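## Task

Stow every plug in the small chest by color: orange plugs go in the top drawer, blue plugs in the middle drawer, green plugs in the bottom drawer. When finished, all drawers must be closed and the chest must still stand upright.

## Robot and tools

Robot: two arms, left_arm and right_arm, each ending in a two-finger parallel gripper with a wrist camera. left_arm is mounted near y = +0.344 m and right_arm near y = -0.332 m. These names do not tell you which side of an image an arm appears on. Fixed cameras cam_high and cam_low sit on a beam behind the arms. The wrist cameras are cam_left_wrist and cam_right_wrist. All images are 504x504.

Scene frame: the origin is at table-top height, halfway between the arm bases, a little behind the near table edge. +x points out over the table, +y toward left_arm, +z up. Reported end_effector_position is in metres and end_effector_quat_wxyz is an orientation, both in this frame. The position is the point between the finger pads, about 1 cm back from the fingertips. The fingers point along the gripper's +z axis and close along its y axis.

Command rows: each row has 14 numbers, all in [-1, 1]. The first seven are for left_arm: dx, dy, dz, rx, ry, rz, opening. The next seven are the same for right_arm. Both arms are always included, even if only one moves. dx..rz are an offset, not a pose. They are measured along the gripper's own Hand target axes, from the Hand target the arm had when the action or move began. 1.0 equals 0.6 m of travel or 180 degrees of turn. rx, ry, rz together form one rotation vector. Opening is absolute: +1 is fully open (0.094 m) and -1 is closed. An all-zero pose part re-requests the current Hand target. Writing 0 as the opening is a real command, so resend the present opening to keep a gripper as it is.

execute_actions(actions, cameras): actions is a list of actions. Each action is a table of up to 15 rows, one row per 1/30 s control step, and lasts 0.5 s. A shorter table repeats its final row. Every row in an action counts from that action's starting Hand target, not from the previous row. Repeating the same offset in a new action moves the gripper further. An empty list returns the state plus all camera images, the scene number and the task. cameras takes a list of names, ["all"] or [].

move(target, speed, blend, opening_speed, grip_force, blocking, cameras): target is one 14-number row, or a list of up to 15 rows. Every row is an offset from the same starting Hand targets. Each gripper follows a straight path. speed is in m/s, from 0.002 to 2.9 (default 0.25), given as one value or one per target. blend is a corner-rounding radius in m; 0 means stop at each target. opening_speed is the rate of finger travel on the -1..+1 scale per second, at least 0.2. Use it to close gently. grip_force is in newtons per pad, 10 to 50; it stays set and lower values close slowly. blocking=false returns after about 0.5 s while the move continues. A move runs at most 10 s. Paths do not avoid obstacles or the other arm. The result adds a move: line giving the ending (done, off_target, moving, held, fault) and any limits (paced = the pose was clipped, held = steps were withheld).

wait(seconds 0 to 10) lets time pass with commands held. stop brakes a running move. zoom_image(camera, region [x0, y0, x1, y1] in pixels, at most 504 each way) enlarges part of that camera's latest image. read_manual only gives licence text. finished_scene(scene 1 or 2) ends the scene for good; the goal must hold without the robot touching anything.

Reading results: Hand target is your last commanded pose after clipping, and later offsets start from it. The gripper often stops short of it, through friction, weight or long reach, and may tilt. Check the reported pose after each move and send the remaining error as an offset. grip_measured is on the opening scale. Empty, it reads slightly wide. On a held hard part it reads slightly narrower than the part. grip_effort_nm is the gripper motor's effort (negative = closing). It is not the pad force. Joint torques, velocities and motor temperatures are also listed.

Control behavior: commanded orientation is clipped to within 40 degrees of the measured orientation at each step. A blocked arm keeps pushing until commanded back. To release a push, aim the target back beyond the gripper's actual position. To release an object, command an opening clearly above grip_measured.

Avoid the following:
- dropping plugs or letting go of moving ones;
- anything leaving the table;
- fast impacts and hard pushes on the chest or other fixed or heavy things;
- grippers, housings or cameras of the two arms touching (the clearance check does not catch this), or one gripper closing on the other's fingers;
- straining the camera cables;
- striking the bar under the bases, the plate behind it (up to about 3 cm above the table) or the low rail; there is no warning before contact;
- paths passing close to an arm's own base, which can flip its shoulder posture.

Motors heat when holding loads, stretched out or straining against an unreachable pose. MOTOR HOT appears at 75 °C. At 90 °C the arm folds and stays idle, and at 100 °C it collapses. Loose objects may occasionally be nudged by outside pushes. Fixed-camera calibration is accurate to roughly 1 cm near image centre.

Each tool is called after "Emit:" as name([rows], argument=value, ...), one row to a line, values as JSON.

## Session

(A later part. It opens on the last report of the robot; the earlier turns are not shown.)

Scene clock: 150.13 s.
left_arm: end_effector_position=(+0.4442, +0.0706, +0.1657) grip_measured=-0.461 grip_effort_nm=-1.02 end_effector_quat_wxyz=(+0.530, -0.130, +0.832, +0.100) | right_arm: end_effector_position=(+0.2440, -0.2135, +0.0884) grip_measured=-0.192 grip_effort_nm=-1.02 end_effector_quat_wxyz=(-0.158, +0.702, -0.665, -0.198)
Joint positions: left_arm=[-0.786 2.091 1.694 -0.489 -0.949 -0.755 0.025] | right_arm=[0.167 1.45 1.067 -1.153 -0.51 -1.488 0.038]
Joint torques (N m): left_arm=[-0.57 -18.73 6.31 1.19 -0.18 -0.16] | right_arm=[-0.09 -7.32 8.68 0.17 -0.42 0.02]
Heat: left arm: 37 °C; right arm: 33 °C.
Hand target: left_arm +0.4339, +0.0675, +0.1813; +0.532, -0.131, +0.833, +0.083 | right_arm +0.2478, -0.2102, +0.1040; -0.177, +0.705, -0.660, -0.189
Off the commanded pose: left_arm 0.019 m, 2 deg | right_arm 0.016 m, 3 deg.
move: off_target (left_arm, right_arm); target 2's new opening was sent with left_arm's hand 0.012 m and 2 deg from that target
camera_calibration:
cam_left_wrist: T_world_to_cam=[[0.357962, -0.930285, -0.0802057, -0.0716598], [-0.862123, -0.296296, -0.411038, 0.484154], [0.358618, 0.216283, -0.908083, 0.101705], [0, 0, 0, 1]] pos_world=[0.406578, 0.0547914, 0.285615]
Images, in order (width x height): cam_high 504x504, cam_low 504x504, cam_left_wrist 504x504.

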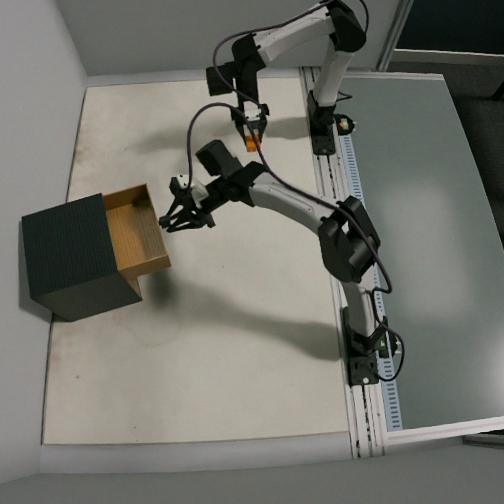

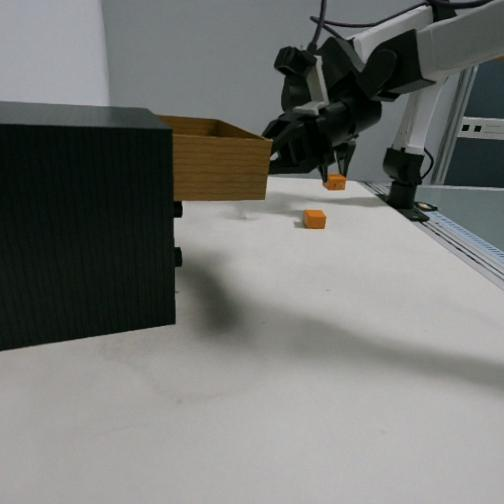

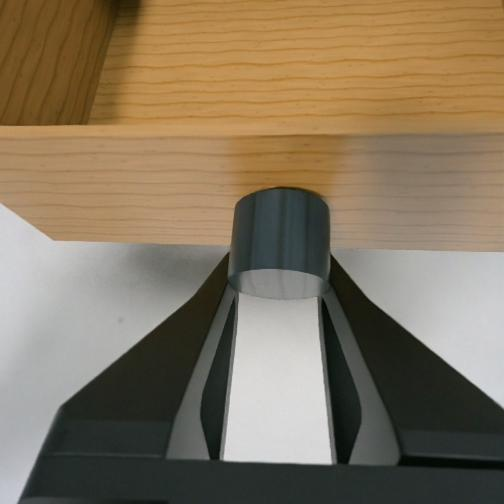

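Emit:
move([
  [0,0,0,0,0,0,0.2,0,0,-0.05,0,0,0,-0.4],
  [0.004,0,-0.127,0,0,0,0.2,0,0,-0.1,0,0,0,-0.4],
  [0.021,0.358,-0.123,0,0,0,0.2,-0.22,-0.093,-0.192,0.226,-0.153,0.226,-0.4],
  [0.021,0.358,-0.123,0,0,0,0.2,-0.451,-0.4275,-0.04,0.226,-0.153,0.226,-0.4],
], speed=[0.1,0.15,0.25,0.25], blend=[0,0.03,0.02,0], opening_speed=1.5, cameras=["all"])

Scene clock: 159.30 s.
left_arm: end_effector_position=(+0.2972, +0.2489, +0.1929) grip_measured=+0.198 grip_effort_nm=0.14 end_effector_quat_wxyz=(+0.520, -0.123, +0.840, +0.095) | right_arm: end_effector_position=(+0.4842, +0.0236, +0.2455) grip_measured=-0.192 grip_effort_nm=-1.02 end_effector_quat_wxyz=(+0.458, -0.281, +0.829, +0.155)
Joint positions: left_arm=[-0.686 1.158 0.829 -0.476 -0.854 -0.635 0.056] | right_arm=[0.682 1.977 1.934 -0.488 0.009 -0.017 0.038]
Joint torques (N m): left_arm=[1.03 -6.6 6.89 1.98 -0.28 0.08] | right_arm=[0.1 -9.62 10.96 1.81 0.1 0.09]
Motor temperatures (°C): left_arm=[18 41 33 28 19 20 21] | right_arm=[18 32 33 20 16 20 22]
Heat: left arm: 41 °C; right arm: 33 °C.
Hand target: left_arm +0.2992, +0.2499, +0.2007; +0.532, -0.131, +0.833, +0.083 | right_arm +0.4888, +0.0286, +0.2604; +0.475, -0.274, +0.821, +0.159
Off the commanded pose: left_arm 0.008 m, 2 deg | right_arm 0.016 m, 2 deg.
move: off_target (right_arm)
camera_calibration:
cam_left_wrist: T_world_to_cam=[[0.338497, -0.937148, -0.0846997, 0.157412], [-0.877888, -0.282121, -0.386937, 0.417932], [0.338722, 0.205334, -0.918208, 0.151212], [0, 0, 0, 1]] pos_world=[0.262395, 0.234377, 0.31389]
cam_right_wrist: T_world_to_cam=[[0.623139, -0.780104, -0.0560023, -0.261291], [-0.758699, -0.585545, -0.285506, 0.461252], [0.189932, 0.220399, -0.956739, 0.265043], [0, 0, 0, 1]] pos_world=[0.462432, 0.00783495, 0.370634]

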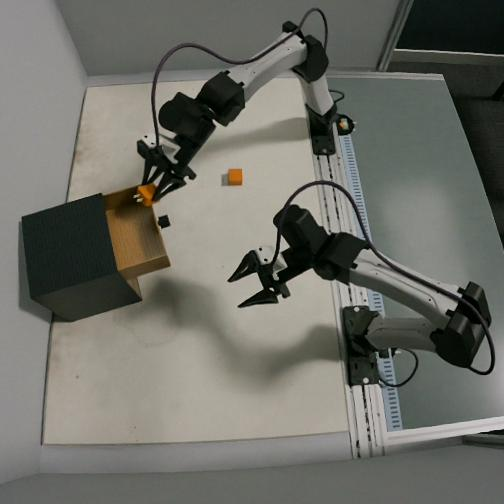

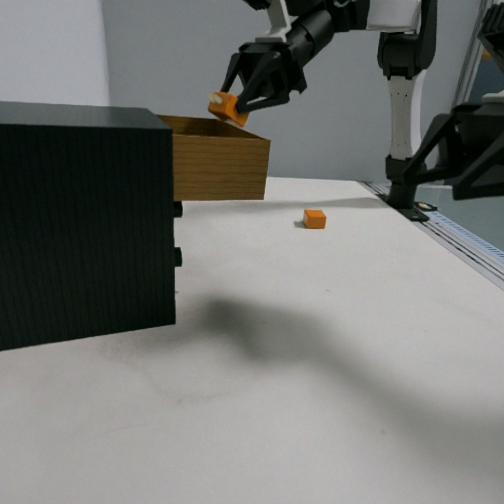

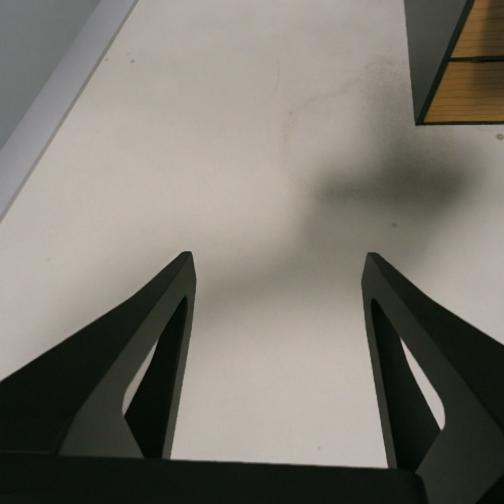

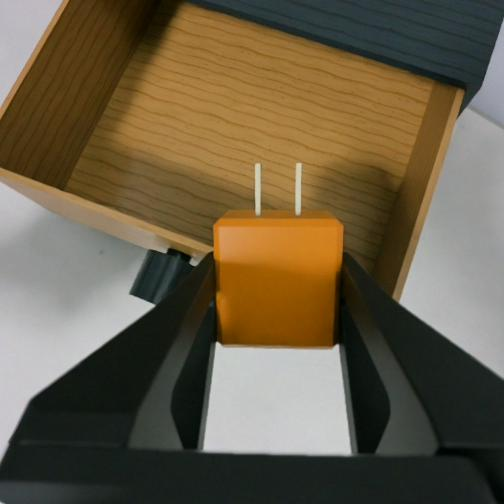

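Emit:
move([
  [0,0,0,0,0,0,0.2,-0.031,-0.0155,0.088,0,0,0,-0.4],
  [0,0,0,0,0,0,0.2,0.029,-0.0155,0.133,0,0,0,-0.4],
], speed=0.12, cameras=["cam_high","cam_low","cam_right_wrist"])

Scene clock: 162.90 s.
left_arm: end_effector_position=(+0.2972, +0.2489, +0.1929) grip_measured=+0.198 grip_effort_nm=0.14 end_effector_quat_wxyz=(+0.520, -0.123, +0.840, +0.095) | right_arm: end_effector_position=(+0.5507, +0.0628, +0.2223) grip_measured=-0.192 grip_effort_nm=-1.02 end_effector_quat_wxyz=(+0.501, -0.264, +0.807, +0.168)
Joint positions: left_arm=[-0.686 1.158 0.829 -0.476 -0.854 -0.635 0.056] | right_arm=[0.666 2.266 2.209 -0.37 0.005 -0.009 0.038]
Joint torques (N m): left_arm=[1.29 -6.64 6.63 1.93 -0.32 0.06] | right_arm=[-0.42 -13.57 5.15 1.33 -0.06 -0.09]
Heat: left arm: 40 °C; right arm: 33 °C.
Hand target: left_arm +0.2992, +0.2499, +0.2007; +0.532, -0.131, +0.833, +0.083 | right_arm +0.5427, +0.0577, +0.2057; +0.475, -0.274, +0.821, +0.159
Off the commanded pose: left_arm 0.008 m, 2 deg | right_arm 0.019 m, 4 deg.
move: off_target (right_arm)
camera_calibration:
cam_right_wrist: T_world_to_cam=[[0.613944, -0.786929, -0.0617722, -0.266697], [-0.742739, -0.549426, -0.382713, 0.538545], [0.267229, 0.280845, -0.9218, 0.167404], [0, 0, 0, 1]] pos_world=[0.519, 0.0390043, 0.343947]
Images, in order (width x height): cam_high 504x504, cam_low 504x504, cam_right_wrist 504x504.

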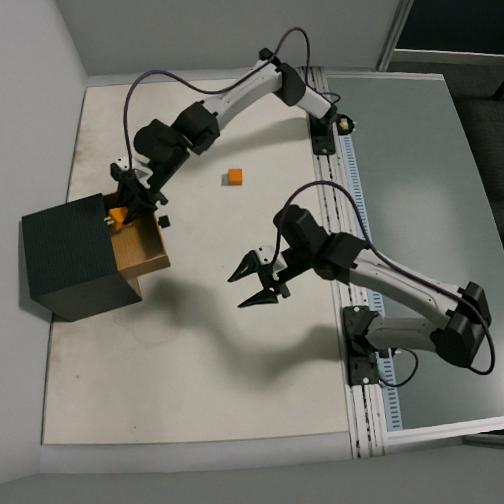

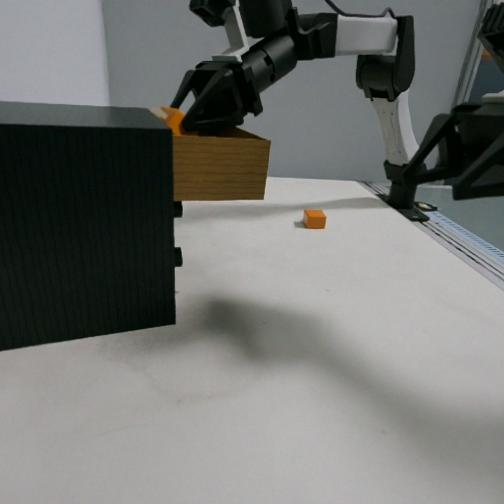

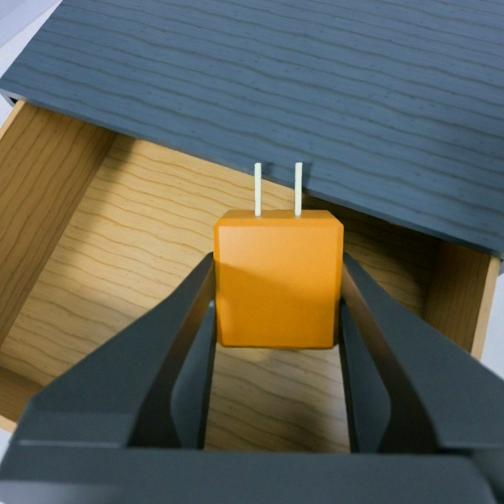

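Emit:
move([
  [0,0,0,0,0,0,0.2,-0.012,0,-0.0455,0,0,0,-0.4],
  [0,0,0,0,0,0,0.2,0.033,0,-0.023,0,0,0,-0.4],
], speed=0.1, cameras=["cam_low","cam_right_wrist"])

Scene clock: 165.23 s.
left_arm: end_effector_position=(+0.2972, +0.2489, +0.1929) grip_measured=+0.198 grip_effort_nm=0.14 end_effector_quat_wxyz=(+0.520, -0.123, +0.840, +0.095) | right_arm: end_effector_position=(+0.5378, +0.0530, +0.2247) grip_measured=-0.192 grip_effort_nm=-1.02 end_effector_quat_wxyz=(+0.519, -0.260, +0.796, +0.174)
Joint positions: left_arm=[-0.686 1.158 0.829 -0.476 -0.854 -0.635 0.056] | right_arm=[0.666 2.153 1.992 -0.222 0.004 -0.009 0.038]
Joint torques (N m): left_arm=[1.24 -6.38 6.65 1.97 -0.31 0.05] | right_arm=[-0.46 -12.82 4.59 1.03 -0.06 -0.09]
Heat: left arm: 39 °C; right arm: 34 °C.
Hand target: left_arm +0.2992, +0.2499, +0.2007; +0.532, -0.131, +0.833, +0.083 | right_arm +0.5253, +0.0445, +0.1953; +0.475, -0.274, +0.821, +0.159
Off the commanded pose: left_arm 0.008 m, 2 deg | right_arm 0.033 m, 6 deg.
move: off_target (right_arm)
camera_calibration:
cam_right_wrist: T_world_to_cam=[[0.615394, -0.785877, -0.0607308, -0.267365], [-0.728953, -0.538119, -0.423149, 0.525619], [0.299862, 0.304673, -0.904023, 0.153066], [0, 0, 0, 1]] pos_world=[0.501787, 0.0260947, 0.344553]
Images, in order (width x height): cam_low 504x504, cam_right_wrist 504x504.

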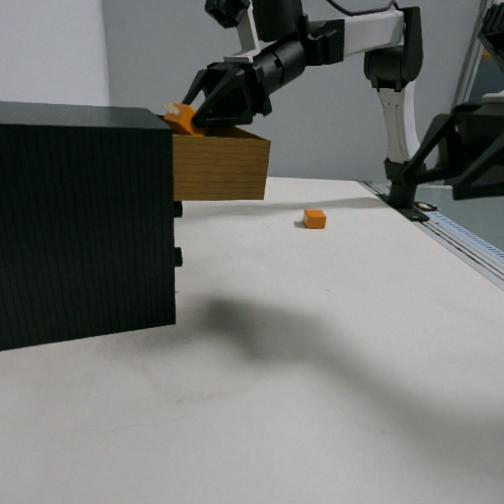

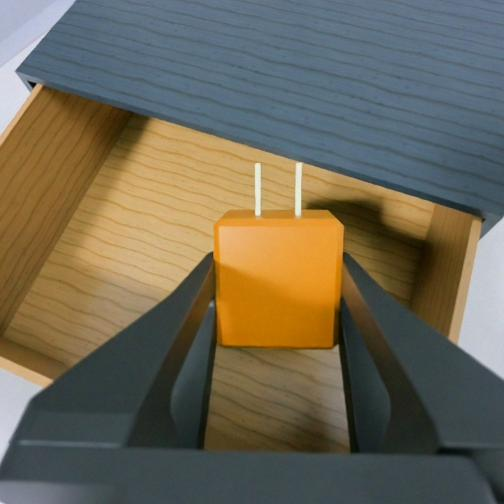

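Emit:
move([
  [0,0,0,0,0,0,0.2,-0.087,0,-0.05,0,0,0,-0.4],
  [0,0,0,0,0,0,0.2,0.022,-0.094,-0.37,0,0,0,-0.4],
  [0.005,-0.362,0.033,0,0,0,0.2,0.022,-0.094,-0.37,0,0,0,-0.4],
  [-0.027,-0.363,0.1475,0,0,0,0.2,0.022,-0.094,-0.37,0,0,0,-0.4],
], speed=[0.12,0.25,0.25,0.1], blend=[0.02,0,0.01,0], cameras=["all"])

Scene clock: 173.80 s.
left_arm: end_effector_position=(+0.4383, +0.0702, +0.1729) grip_measured=+0.198 grip_effort_nm=0.13 end_effector_quat_wxyz=(+0.524, -0.121, +0.838, +0.092) | right_arm: end_effector_position=(+0.4038, -0.1198, +0.2784) grip_measured=-0.192 grip_effort_nm=-1.02 end_effector_quat_wxyz=(+0.456, -0.270, +0.834, +0.153)
Joint positions: left_arm=[-0.789 2.057 1.685 -0.512 -0.92 -0.745 0.056] | right_arm=[0.467 1.431 1.439 -0.553 -0.162 -0.107 0.038]
Joint torques (N m): left_arm=[1.52 -12.16 9.06 1.74 -0.35 0.09] | right_arm=[-0.55 -8.17 7.38 1.84 -0.2 -0.08]
Heat: left arm: 37 °C; right arm: 35 °C.
Hand target: left_arm +0.4489, +0.0692, +0.1783; +0.532, -0.131, +0.833, +0.083 | right_arm +0.4001, -0.1202, +0.2943; +0.475, -0.274, +0.821, +0.159
Off the commanded pose: left_arm 0.012 m, 2 deg | right_arm 0.016 m, 3 deg.
move: off_target (left_arm, right_arm)
camera_calibration:
cam_left_wrist: T_world_to_cam=[[0.332512, -0.939706, -0.0799211, -0.0575489], [-0.87692, -0.276882, -0.392872, 0.483761], [0.347056, 0.200719, -0.916114, 0.118043], [0, 0, 0, 1]] pos_world=[0.402388, 0.056172, 0.293598]
cam_right_wrist: T_world_to_cam=[[0.604318, -0.793994, -0.0661353, -0.312478], [-0.775213, -0.566791, -0.278914, 0.332769], [0.183971, 0.219822, -0.958036, 0.346104], [0, 0, 0, 1]] pos_world=[0.383129, -0.135576, 0.403728]

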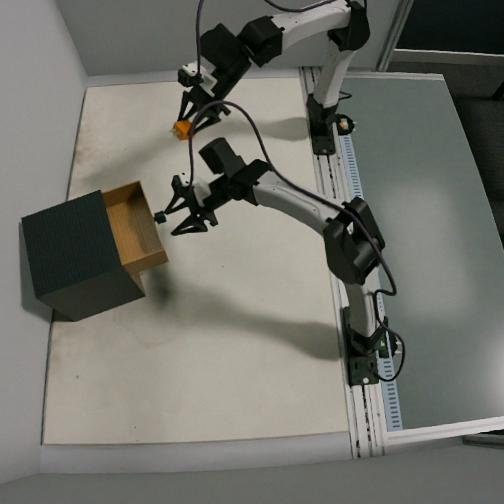

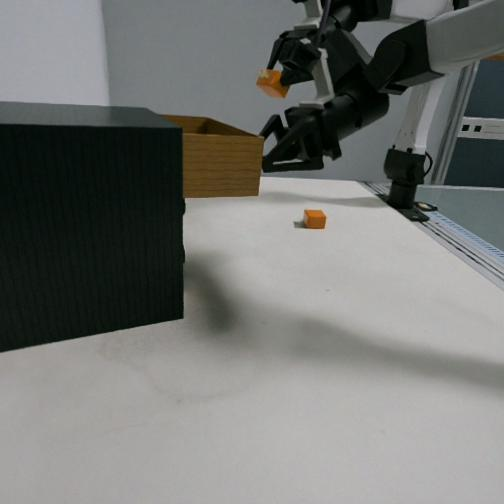

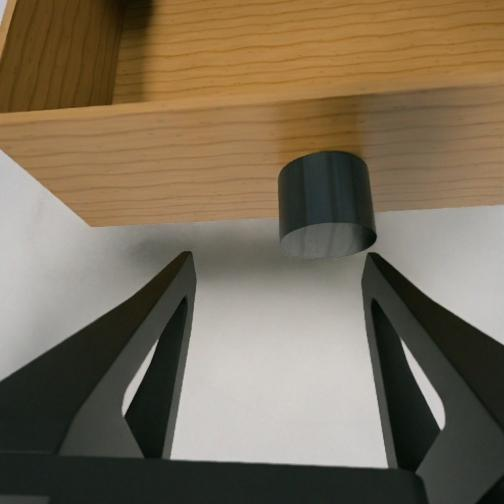

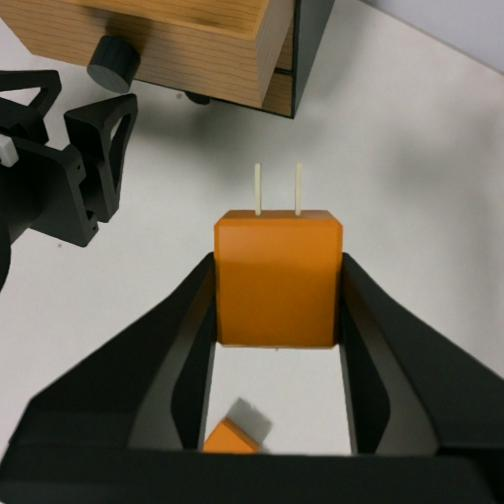

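Emit:
move([
  [0,-0.026,-0.01,-0.015,0,-0.007,0.2,0,0,0,0,0,0,-0.4],
  [-0.01,-0.026,0.021,-0.015,0,-0.007,0.2,0,0,0,0,0,0,-0.4],
  [-0.01,-0.026,0.021,-0.015,0,-0.007,-0.6,0,0,0,0,0,0,-0.4],
  [0.022,-0.026,-0.052,-0.015,0,-0.007,-0.6,0,0,0,0,0,0,-0.4],
], speed=0.07, opening_speed=1.5, cameras=["cam_high","cam_low","cam_left_wrist"])

Emit:
zoom_image(camera="cam_high", region=[20, 160, 260, 340])

Scene clock: 178.63 s.
left_arm: end_effector_position=(+0.4327, +0.0475, +0.1677) grip_measured=-0.443 grip_effort_nm=-1.02 end_effector_quat_wxyz=(+0.530, -0.149, +0.827, +0.113) | right_arm: end_effector_position=(+0.4038, -0.1198, +0.2784) grip_measured=-0.192 grip_effort_nm=-1.02 end_effector_quat_wxyz=(+0.456, -0.270, +0.834, +0.153)
Joint positions: left_arm=[-0.846 2.186 1.873 -0.697 -1.016 -0.905 0.026] | right_arm=[0.467 1.431 1.439 -0.553 -0.162 -0.107 0.038]
Joint torques (N m): left_arm=[-1.01 -18.77 5.9 0.99 -0.31 -0.29] | right_arm=[-0.58 -8.16 7.38 1.85 -0.2 -0.08]
Heat: left arm: 39 °C; right arm: 35 °C.
Hand target: left_arm +0.4215, +0.0440, +0.1794; +0.529, -0.153, +0.829, +0.097 | right_arm +0.4001, -0.1202, +0.2943; +0.475, -0.274, +0.821, +0.159
Off the commanded pose: left_arm 0.017 m, 2 deg | right_arm 0.016 m, 3 deg.
move: off_target (left_arm, right_arm); target 3's new opening was sent with left_arm's hand 0.012 m and 2 deg from that target
camera_calibration:
cam_left_wrist: T_world_to_cam=[[0.401337, -0.912422, -0.0800885, -0.108451], [-0.845443, -0.335394, -0.415616, 0.463534], [0.352356, 0.234512, -0.906007, 0.114185], [0, 0, 0, 1]] pos_world=[0.395183, 0.0297357, 0.287419]
Images, in order (width x height): cam_high 504x504, cam_low 504x504, cam_left_wrist 504x504.

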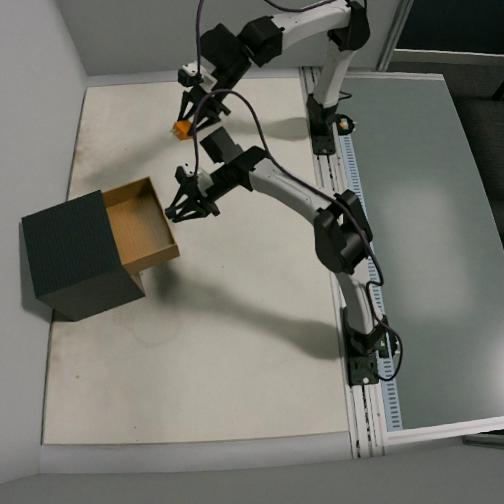

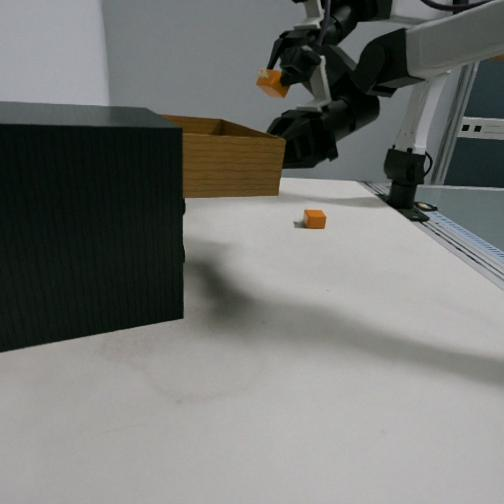

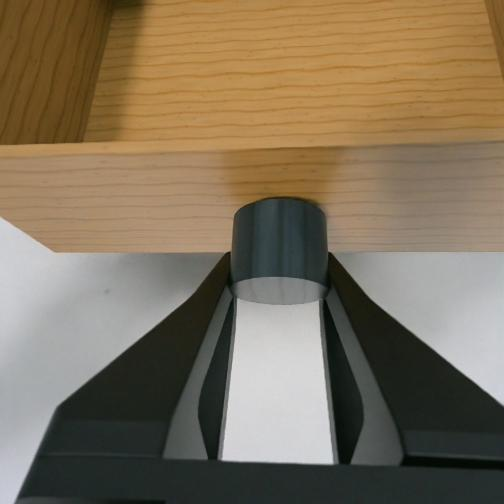

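Scaled by 2.100 from the camera's 504x504 image, which has a finer 720x720 frame.

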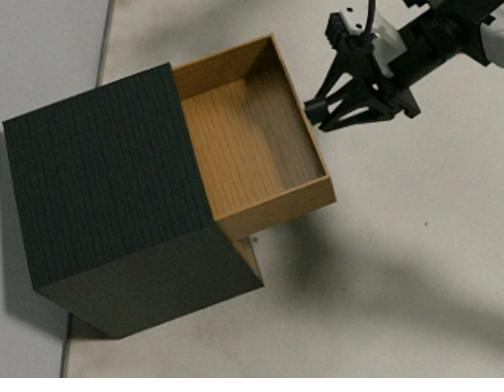

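Emit:
move([
  [0,0,0,0,0,0,0.2,0,0,0,0,0,0,-0.4],
  [0.004,0,-0.127,0,0,0,0.2,0,0,0,0,0,0,-0.4],
  [0.011,0.403,-0.1025,0,0,0,0.2,0,0,0,0,0,0,-0.4],
  [0.011,0.403,-0.1025,0,0,0,0.2,-0.113,0.115,0.276,0,0.067,0,-0.4],
  [0.011,0.403,-0.1025,0,0,0,0.2,-0.0345,0.116,0.363,0,0.067,0,-0.4],
], speed=[0.1,0.15,0.3,0.25,0.1], blend=[0,0.03,0,0.01,0], opening_speed=1.5, cameras=["all"])

Scene clock: 186.03 s.
left_arm: end_effector_position=(+0.2784, +0.2477, +0.1938) grip_measured=+0.198 grip_effort_nm=0.14 end_effector_quat_wxyz=(+0.521, -0.143, +0.835, +0.107) | right_arm: end_effector_position=(+0.5278, +0.0636, +0.2060) grip_measured=-0.192 grip_effort_nm=-1.03 end_effector_quat_wxyz=(+0.404, -0.283, +0.858, +0.142)
Joint positions: left_arm=[-0.768 1.155 0.851 -0.617 -0.942 -0.788 0.056] | right_arm=[0.691 2.444 2.657 -0.868 0.015 0.008 0.038]
Joint torques (N m): left_arm=[1.43 -5.72 6.58 1.74 -0.36 0.1] | right_arm=[-0.2 -15.62 4.7 1.14 0.09 -0.09]
Heat: left arm: 41 °C; right arm: 35 °C.
Hand target: left_arm +0.2807, +0.2492, +0.1991; +0.529, -0.153, +0.829, +0.097 | right_arm +0.5174, +0.0550, +0.2041; +0.386, -0.289, +0.866, +0.130
Off the commanded pose: left_arm 0.006 m, 2 deg | right_arm 0.014 m, 3 deg.
move: off_target (right_arm)
camera_calibration:
cam_left_wrist: T_world_to_cam=[[0.383925, -0.919836, -0.0806449, 0.144974], [-0.8602, -0.324548, -0.393351, 0.408253], [0.335645, 0.220388, -0.915845, 0.155288], [0, 0, 0, 1]] pos_world=[0.243399, 0.231626, 0.314498]
cam_right_wrist: T_world_to_cam=[[0.60938, -0.789419, -0.0739793, -0.247893], [-0.788265, -0.593142, -0.163769, 0.497516], [0.0854023, 0.158113, -0.983721, 0.274836], [0, 0, 0, 1]] pos_world=[0.519764, 0.0559512, 0.333501]

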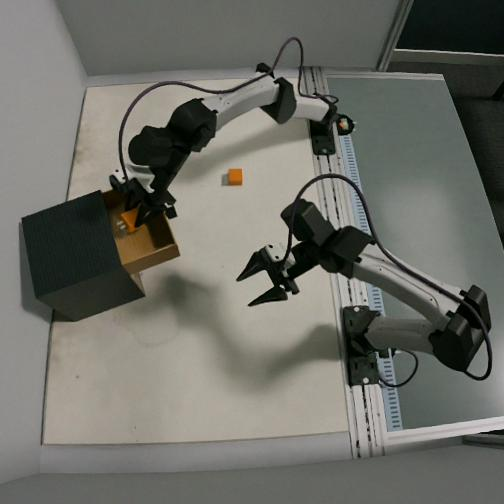

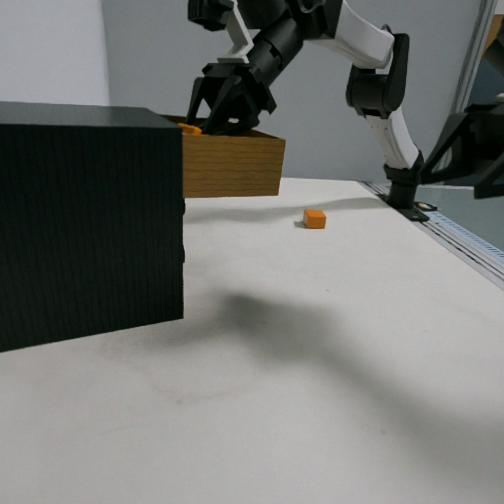

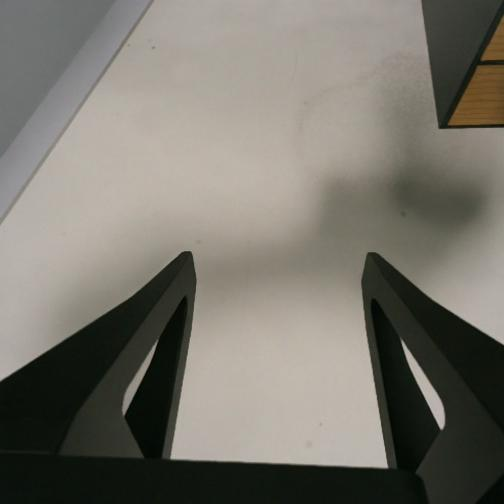

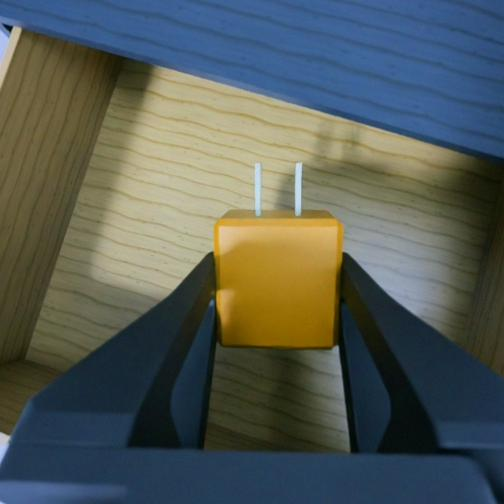

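Emit:
move([
  [0,0,0,0,0,0,0.2,0.031,0,0.001,0,0,0,-0.4],
  [0,0,0,0,0,0,0.2,0.031,0,0.001,0,0,0,0.0],
  [0,0,0,0,0,0,0.2,-0.077,0,-0.114,0,0,0,0.0],
  [0,0,0,0,0,0,0.2,0.0585,-0.0825,-0.304,0,0,0,0.0],
  [0,0,0,0,0,0,0.2,0.496,-0.076,-0.279,-0.172,0.094,-0.213,0.3],
], speed=[0.08,0.1,0.15,0.25,0.3], blend=[0,0,0.02,0.03,0], opening_speed=1.2, cameras=["all"])

Scene clock: 194.73 s.
left_arm: end_effector_position=(+0.2784, +0.2477, +0.1938) grip_measured=+0.198 grip_effort_nm=0.14 end_effector_quat_wxyz=(+0.521, -0.143, +0.835, +0.107) | right_arm: end_effector_position=(+0.2882, -0.1763, +0.0858) grip_measured=+0.298 grip_effort_nm=0.10 end_effector_quat_wxyz=(-0.178, +0.657, -0.712, -0.173)
Joint positions: left_arm=[-0.768 1.155 0.851 -0.617 -0.942 -0.788 0.056] | right_arm=[0.29 1.539 1.139 -0.969 -0.47 -1.192 0.061]
Joint torques (N m): left_arm=[1.2 -5.97 6.63 1.71 -0.34 0.05] | right_arm=[-0.79 -7.92 6.48 0.51 -0.45 -0.09]
Motor temperatures (°C): left_arm=[18 38 33 28 19 20 21] | right_arm=[18 38 31 22 16 20 21]
Heat: left arm: 38 °C; right arm: 38 °C.
Hand target: left_arm +0.2807, +0.2492, +0.1991; +0.529, -0.153, +0.829, +0.097 | right_arm +0.2861, -0.1755, +0.0944; -0.190, +0.659, -0.706, -0.177
Off the commanded pose: left_arm 0.006 m, 2 deg | right_arm 0.009 m, 2 deg.
move: done; target 2's new opening was sent with right_arm's hand 0.029 m and 6 deg from that target
camera_calibration:
cam_left_wrist: T_world_to_cam=[[0.383925, -0.919836, -0.0806449, 0.144974], [-0.8602, -0.324548, -0.393351, 0.408253], [0.335645, 0.220388, -0.915845, 0.155288], [0, 0, 0, 1]] pos_world=[0.243399, 0.231626, 0.314498]
cam_right_wrist: T_world_to_cam=[[0.993755, -0.0854306, -0.0717838, -0.287007], [-0.0680545, -0.973832, 0.21684, -0.160659], [-0.0884302, -0.2106, -0.973564, 0.199229], [0, 0, 0, 1]] pos_world=[0.291898, -0.139016, 0.208197]

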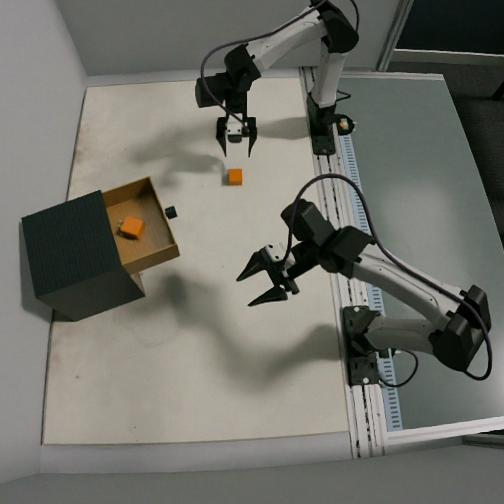

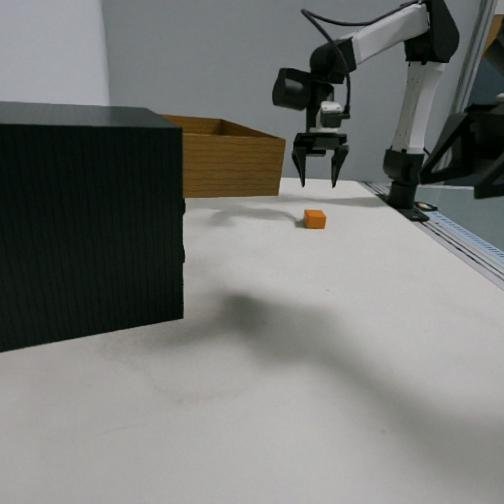

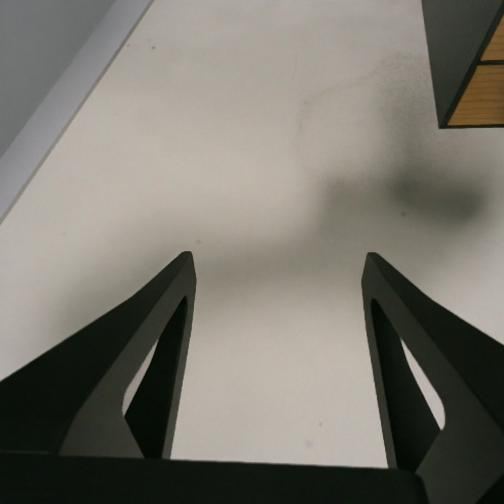

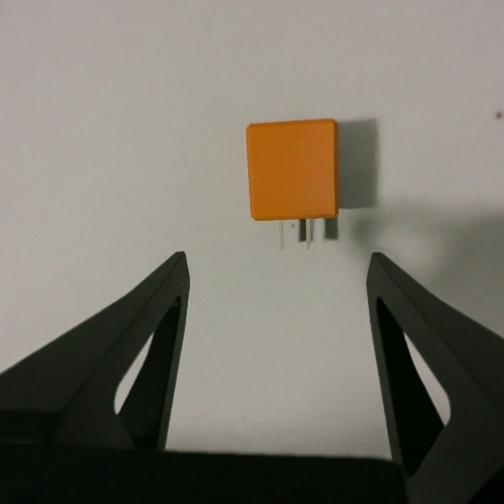

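Emit:
move([
  [0,0,0,0,0,0,0.2,0.007,-0.004,0.1265,0,0,0,0.3],
  [0,0,0,0,0,0,0.2,0.007,-0.004,0.1265,0,0,0,-0.4],
  [0,0,0,0,0,0,0.2,-0.16,-0.004,-0.162,0,0,0,-0.4],
  [0,0,0,0,0,0,0.2,-0.3,-0.213,-0.204,0.18,-0.077,0.234,-0.4],
  [0,0,0,0,0,0,0.2,-0.418,-0.336,-0.107,0.18,-0.077,0.234,-0.4],
  [0,0,0,0,0,0,0.2,-0.364,-0.362,0.012,0.18,-0.077,0.234,-0.4],
], speed=[0.12,0.1,0.25,0.3,0.2,0.1], blend=[0,0,0.03,0.03,0.01,0], opening_speed=1.2, cameras=["all"])

Scene clock: 204.77 s.
left_arm: end_effector_position=(+0.2784, +0.2477, +0.1938) grip_measured=+0.198 grip_effort_nm=0.14 end_effector_quat_wxyz=(+0.521, -0.143, +0.835, +0.107) | right_arm: end_effector_position=(+0.5258, +0.0118, +0.2107) grip_measured=-0.393 grip_effort_nm=-0.36 end_effector_quat_wxyz=(+0.395, -0.260, +0.873, +0.122)
Joint positions: left_arm=[-0.768 1.155 0.851 -0.617 -0.942 -0.788 0.056] | right_arm=[0.627 2.241 2.339 -0.785 0.018 0.003 0.029]
Joint torques (N m): left_arm=[1.44 -6.05 6.41 1.74 -0.36 0.08] | right_arm=[-0.64 -13.33 4.75 1.09 0.05 -0.02]
Heat: left arm: 36 °C; right arm: 37 °C.
Hand target: left_arm +0.2807, +0.2492, +0.1991; +0.529, -0.153, +0.829, +0.097 | right_arm +0.5161, +0.0016, +0.1978; +0.367, -0.263, +0.886, +0.108
Off the commanded pose: left_arm 0.006 m, 2 deg | right_arm 0.019 m, 4 deg.
move: off_target (right_arm)
camera_calibration:
cam_left_wrist: T_world_to_cam=[[0.383925, -0.919836, -0.0806449, 0.144974], [-0.8602, -0.324548, -0.393351, 0.408253], [0.335645, 0.220388, -0.915845, 0.155288], [0, 0, 0, 1]] pos_world=[0.243399, 0.231626, 0.314498]
cam_right_wrist: T_world_to_cam=[[0.557746, -0.827392, -0.065897, -0.261385], [-0.826826, -0.546903, -0.13136, 0.478908], [0.0726465, 0.127751, -0.989142, 0.296027], [0, 0, 0, 1]] pos_world=[0.520255, 0.00783042, 0.338498]

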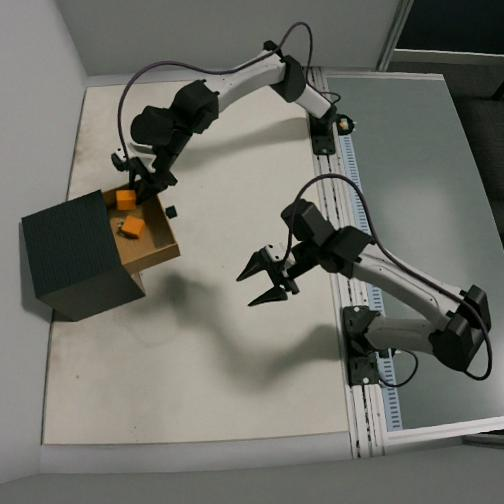

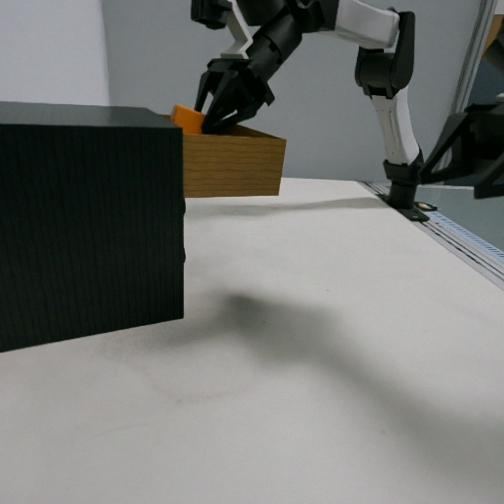

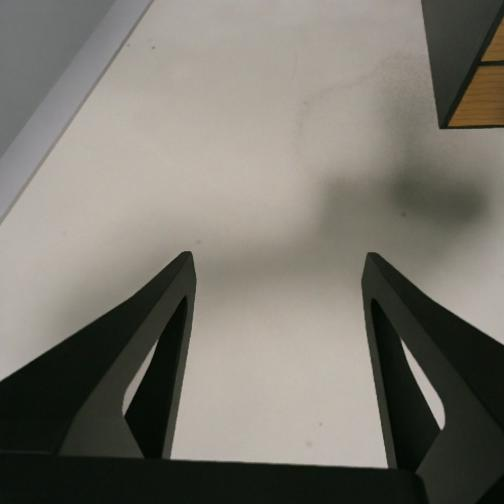

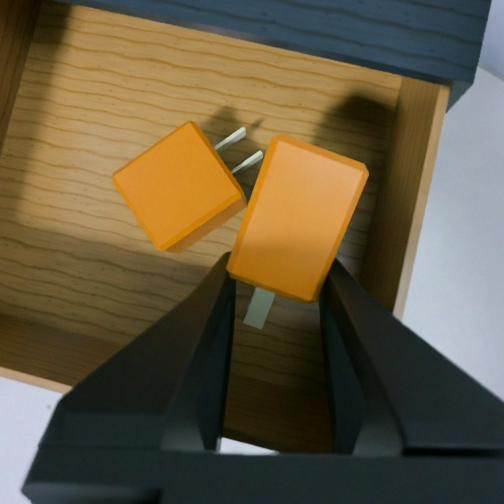

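Emit:
move([
  [0,0,0,0,0,0,0.2,0.012,0,0.008,0,0,0,-0.4],
  [0,0,0,0,0,0,0.2,0.012,0,0.008,0,0,0,0.0],
  [0,0,0,0,0,0,0.2,-0.09,0,-0.12,0,0,0,0.0],
], speed=[0.08,0.1,0.12], opening_speed=0.5, cameras=["cam_high","cam_low","cam_right_wrist"])

Scene clock: 208.90 s.
left_arm: end_effector_position=(+0.2784, +0.2477, +0.1938) grip_measured=+0.198 grip_effort_nm=0.14 end_effector_quat_wxyz=(+0.521, -0.143, +0.835, +0.107) | right_arm: end_effector_position=(+0.5023, -0.0065, +0.2831) grip_measured=-0.002 grip_effort_nm=0.10 end_effector_quat_wxyz=(+0.398, -0.259, +0.872, +0.123)
Joint positions: left_arm=[-0.768 1.155 0.851 -0.617 -0.942 -0.788 0.056] | right_arm=[0.625 2.337 2.839 -1.182 0.016 0.003 0.047]
Joint torques (N m): left_arm=[1.37 -5.82 6.57 1.75 -0.32 0.08] | right_arm=[-0.24 -10.43 8.32 1.61 0.09 -0.01]
Heat: left arm: 35 °C; right arm: 38 °C.
Hand target: left_arm +0.2807, +0.2492, +0.1991; +0.529, -0.153, +0.829, +0.097 | right_arm +0.5054, -0.0054, +0.2868; +0.367, -0.262, +0.886, +0.108
Off the commanded pose: left_arm 0.006 m, 2 deg | right_arm 0.005 m, 4 deg.
elbow stopped short (right arm): the move would have taken joint 3 (elbow) straighter than the controller allows.
move: off_target (right_arm); target 2's new opening was sent with right_arm's hand 0.028 m and 5 deg from that target
camera_calibration:
cam_right_wrist: T_world_to_cam=[[0.557713, -0.827342, -0.0667944, -0.258293], [-0.826403, -0.545954, -0.137813, 0.460563], [0.0775517, 0.132059, -0.988203, 0.368932], [0, 0, 0, 1]] pos_world=[0.496053, -0.0109711, 0.410799]
Images, in order (width x height): cam_high 504x504, cam_low 504x504, cam_right_wrist 504x504.

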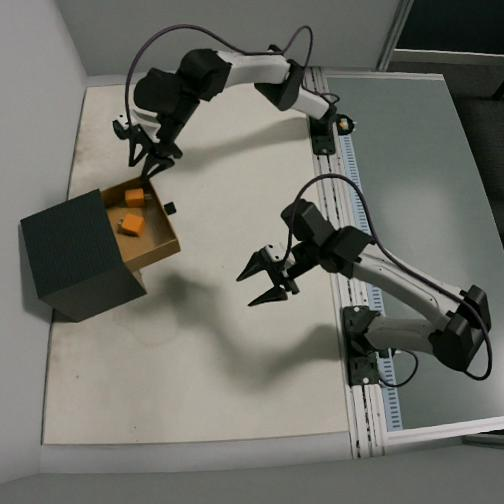

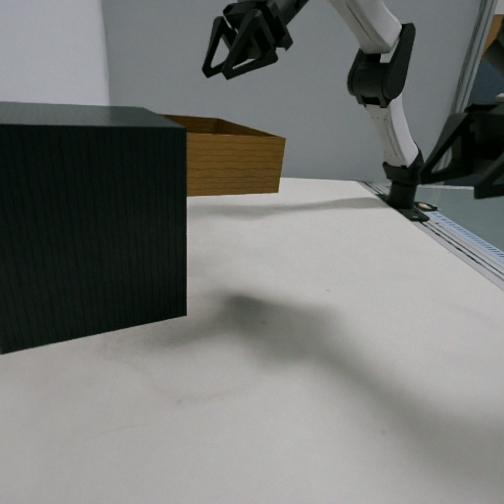

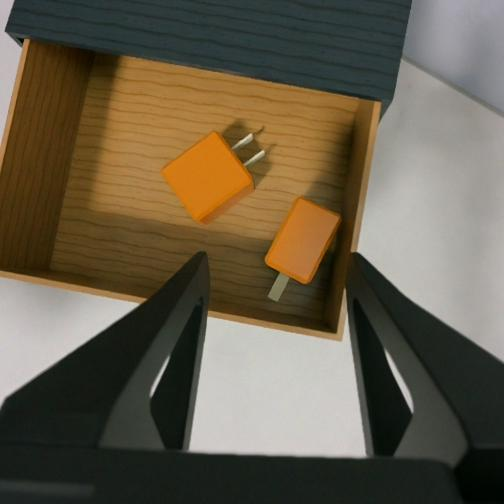

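Emit:
move([
  [0,0,0,0,0,0,0.2,0.263,-0.132,-0.293,0,0,0,0.0],
  [0.015,-0.407,0.031,0,0,0,0.2,0.263,-0.132,-0.293,0,0,0,0.0],
], speed=0.3, cameras=["cam_high","cam_left_wrist"])

Scene clock: 213.60 s.
left_arm: end_effector_position=(+0.3751, +0.0279, +0.1792) grip_measured=+0.198 grip_effort_nm=0.14 end_effector_quat_wxyz=(+0.517, -0.140, +0.839, +0.097) | right_arm: end_effector_position=(+0.3504, -0.2009, +0.2904) grip_measured=-0.002 grip_effort_nm=0.10 end_effector_quat_wxyz=(+0.350, -0.259, +0.894, +0.104)
Joint positions: left_arm=[-0.962 2.117 1.862 -0.903 -1.02 -1.08 0.056] | right_arm=[0.309 1.365 1.644 -1.089 -0.192 -0.213 0.047]
Joint torques (N m): left_arm=[0.28 -12.1 9.14 1.02 -0.67 -0.19] | right_arm=[-0.8 -5.76 6.28 1.67 -0.23 -0.09]
Heat: left arm: 35 °C; right arm: 38 °C.
Hand target: left_arm +0.3798, +0.0255, +0.1833; +0.529, -0.153, +0.829, +0.097 | right_arm +0.3507, -0.2002, +0.2993; +0.367, -0.263, +0.886, +0.108
Off the commanded pose: left_arm 0.007 m, 2 deg | right_arm 0.009 m, 2 deg.
move: done
camera_calibration:
cam_left_wrist: T_world_to_cam=[[0.367939, -0.927197, -0.0701893, -0.0911243], [-0.868783, -0.31589, -0.381352, 0.415131], [0.331416, 0.201294, -0.921761, 0.16108], [0, 0, 0, 1]] pos_world=[0.340802, 0.0142213, 0.300392]
Images, in order (width x height): cam_high 504x504, cam_left_wrist 504x504.

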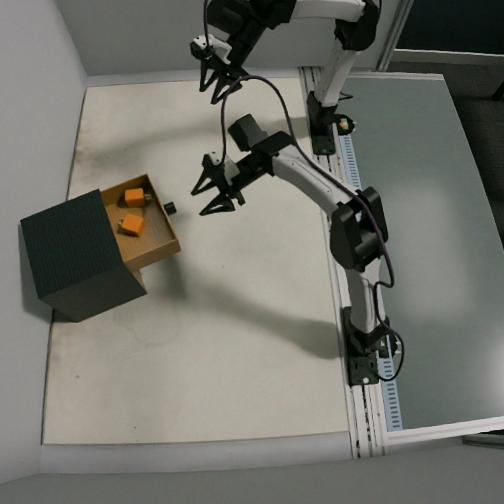

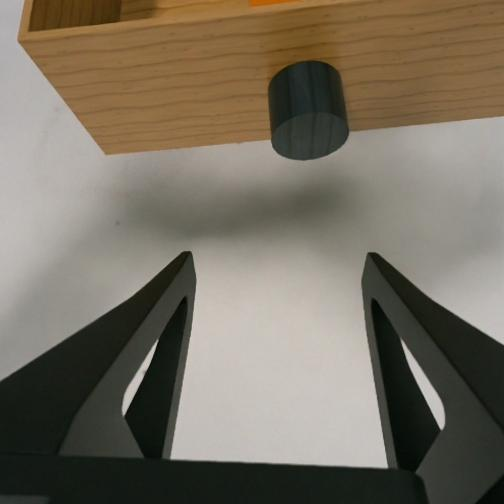

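Emit:
move([
  [-0.01,-0.022,0.02,-0.02,0,-0.009,0.2,0,0,0,0,0,0,0],
  [-0.04,-0.021,0.113,-0.02,0,-0.009,0.2,0,0,0,0,0,0,0],
  [-0.04,-0.021,0.113,-0.02,0,-0.009,-0.6,0,0,0,0,0,0,0],
  [-0.082,-0.014,0.203,-0.02,0,-0.009,-0.6,0,0,0,0,0,0,0],
], speed=[0.1,0.1,0.1,0.05], opening_speed=1.5, blend=[0.01,0,0,0], cameras=["cam_high","cam_low","cam_left_wrist"])

Scene clock: 219.10 s.
left_arm: end_effector_position=(+0.4907, +0.0615, +0.1778) grip_measured=-0.438 grip_effort_nm=-1.02 end_effector_quat_wxyz=(+0.518, -0.167, +0.830, +0.122) | right_arm: end_effector_position=(+0.3504, -0.2009, +0.2904) grip_measured=-0.002 grip_effort_nm=0.10 end_effector_quat_wxyz=(+0.350, -0.259, +0.894, +0.104)
Joint positions: left_arm=[-0.739 2.351 2.185 -0.789 -0.962 -0.826 0.026] | right_arm=[0.309 1.365 1.644 -1.089 -0.192 -0.213 0.047]
Joint torques (N m): left_arm=[2.26 -13.6 9.24 1.77 -0.33 0.06] | right_arm=[-0.79 -5.76 6.3 1.66 -0.22 -0.09]
Heat: left arm: 36 °C; right arm: 37 °C.
Hand target: left_arm +0.5054, +0.0643, +0.1766; +0.526, -0.181, +0.823, +0.115 | right_arm +0.3507, -0.2002, +0.2993; +0.367, -0.263, +0.886, +0.108
Off the commanded pose: left_arm 0.015 m, 2 deg | right_arm 0.009 m, 2 deg.
move: off_target (left_arm)
camera_calibration:
cam_left_wrist: T_world_to_cam=[[0.436736, -0.89583, -0.0821615, -0.136253], [-0.839554, -0.373079, -0.39492, 0.517218], [0.323128, 0.241454, -0.915034, 0.115224], [0, 0, 0, 1]] pos_world=[0.456506, 0.0430827, 0.298499]
Images, in order (width x height): cam_high 504x504, cam_low 504x504, cam_left_wrist 504x504.

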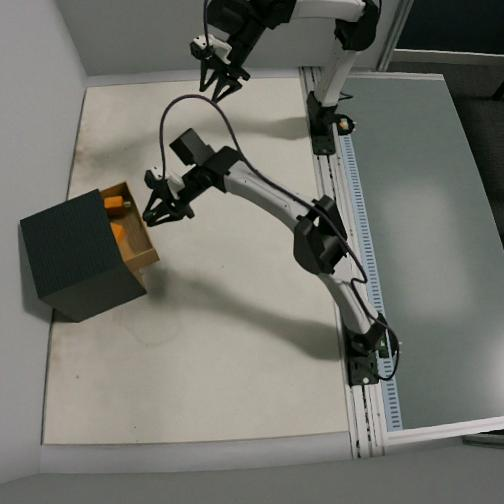

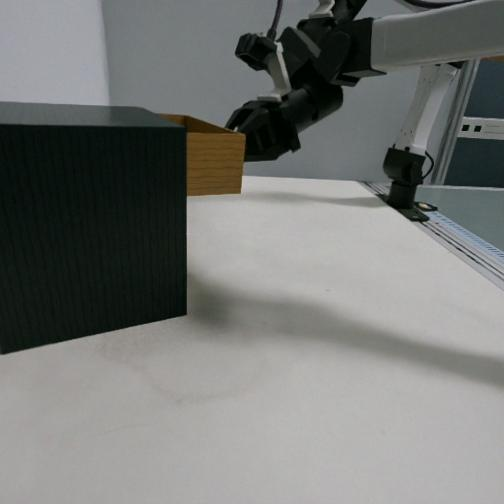

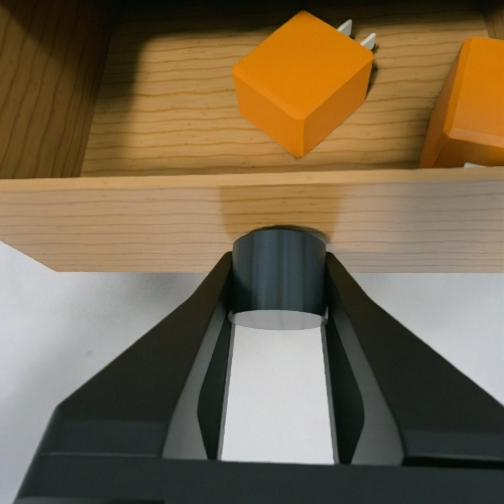

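Emit:
move(target=[-0.055,0,0.118,0,0,0,-0.6,0,0,0,0,0,0,0], speed=0.05, cameras=["cam_high","cam_low","cam_left_wrist"])

Emit:
zoom_image(camera="cam_high", region=[20, 160, 260, 340])

Scene clock: 221.87 s.
left_arm: end_effector_position=(+0.5593, +0.0865, +0.1818) grip_measured=-0.438 grip_effort_nm=-1.02 end_effector_quat_wxyz=(+0.521, -0.165, +0.829, +0.120) | right_arm: end_effector_position=(+0.3504, -0.2009, +0.2904) grip_measured=-0.002 grip_effort_nm=0.10 end_effector_quat_wxyz=(+0.350, -0.259, +0.894, +0.104)
Joint positions: left_arm=[-0.616 2.54 2.503 -0.777 -0.884 -0.658 0.026] | right_arm=[0.309 1.365 1.644 -1.089 -0.192 -0.213 0.047]
Joint torques (N m): left_arm=[3.14 -14.3 8.88 1.97 -0.22 0.04] | right_arm=[-0.77 -5.75 6.3 1.66 -0.23 -0.08]
Heat: left arm: 37 °C; right arm: 36 °C.
Hand target: left_arm +0.5763, +0.0971, +0.1768; +0.526, -0.181, +0.823, +0.115 | right_arm +0.3507, -0.2002, +0.2993; +0.367, -0.263, +0.886, +0.108
Off the commanded pose: left_arm 0.021 m, 2 deg | right_arm 0.009 m, 2 deg.
move: off_target (left_arm)
camera_calibration:
cam_left_wrist: T_world_to_cam=[[0.432338, -0.898252, -0.0789074, -0.141365], [-0.838903, -0.368593, -0.400476, 0.585983], [0.330643, 0.239337, -0.912904, 0.0861958], [0, 0, 0, 1]] pos_world=[0.5242, 0.0683775, 0.302205]
Images, in order (width x height): cam_high 504x504, cam_low 504x504, cam_left_wrist 504x504.

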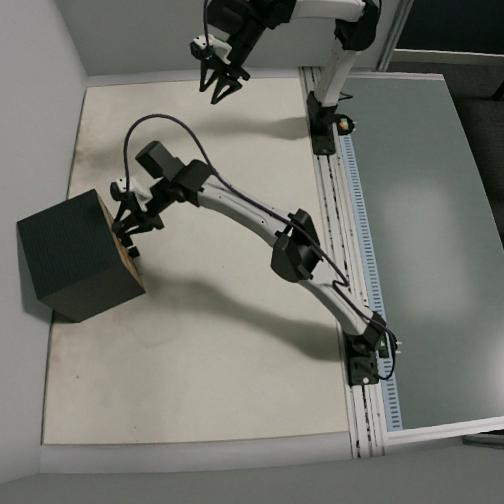

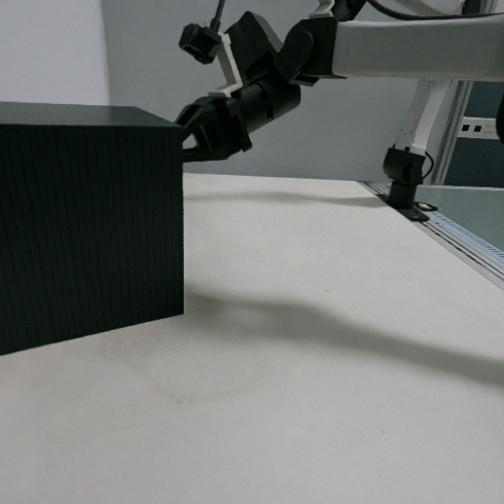

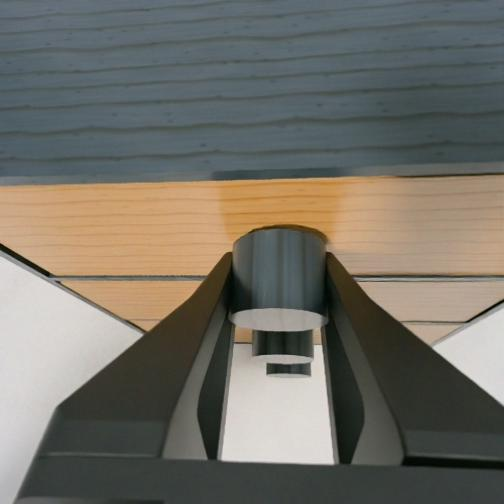

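Scaled by 2.100 from the camera's 504x504 image, which has a finer 720x720 frame.

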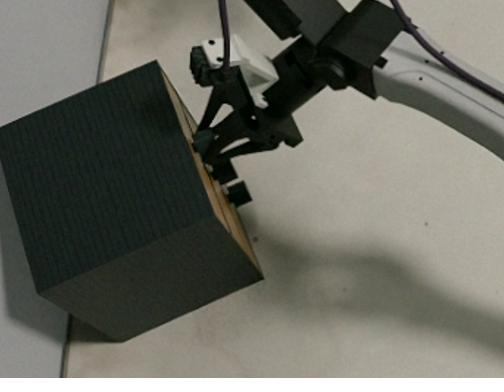

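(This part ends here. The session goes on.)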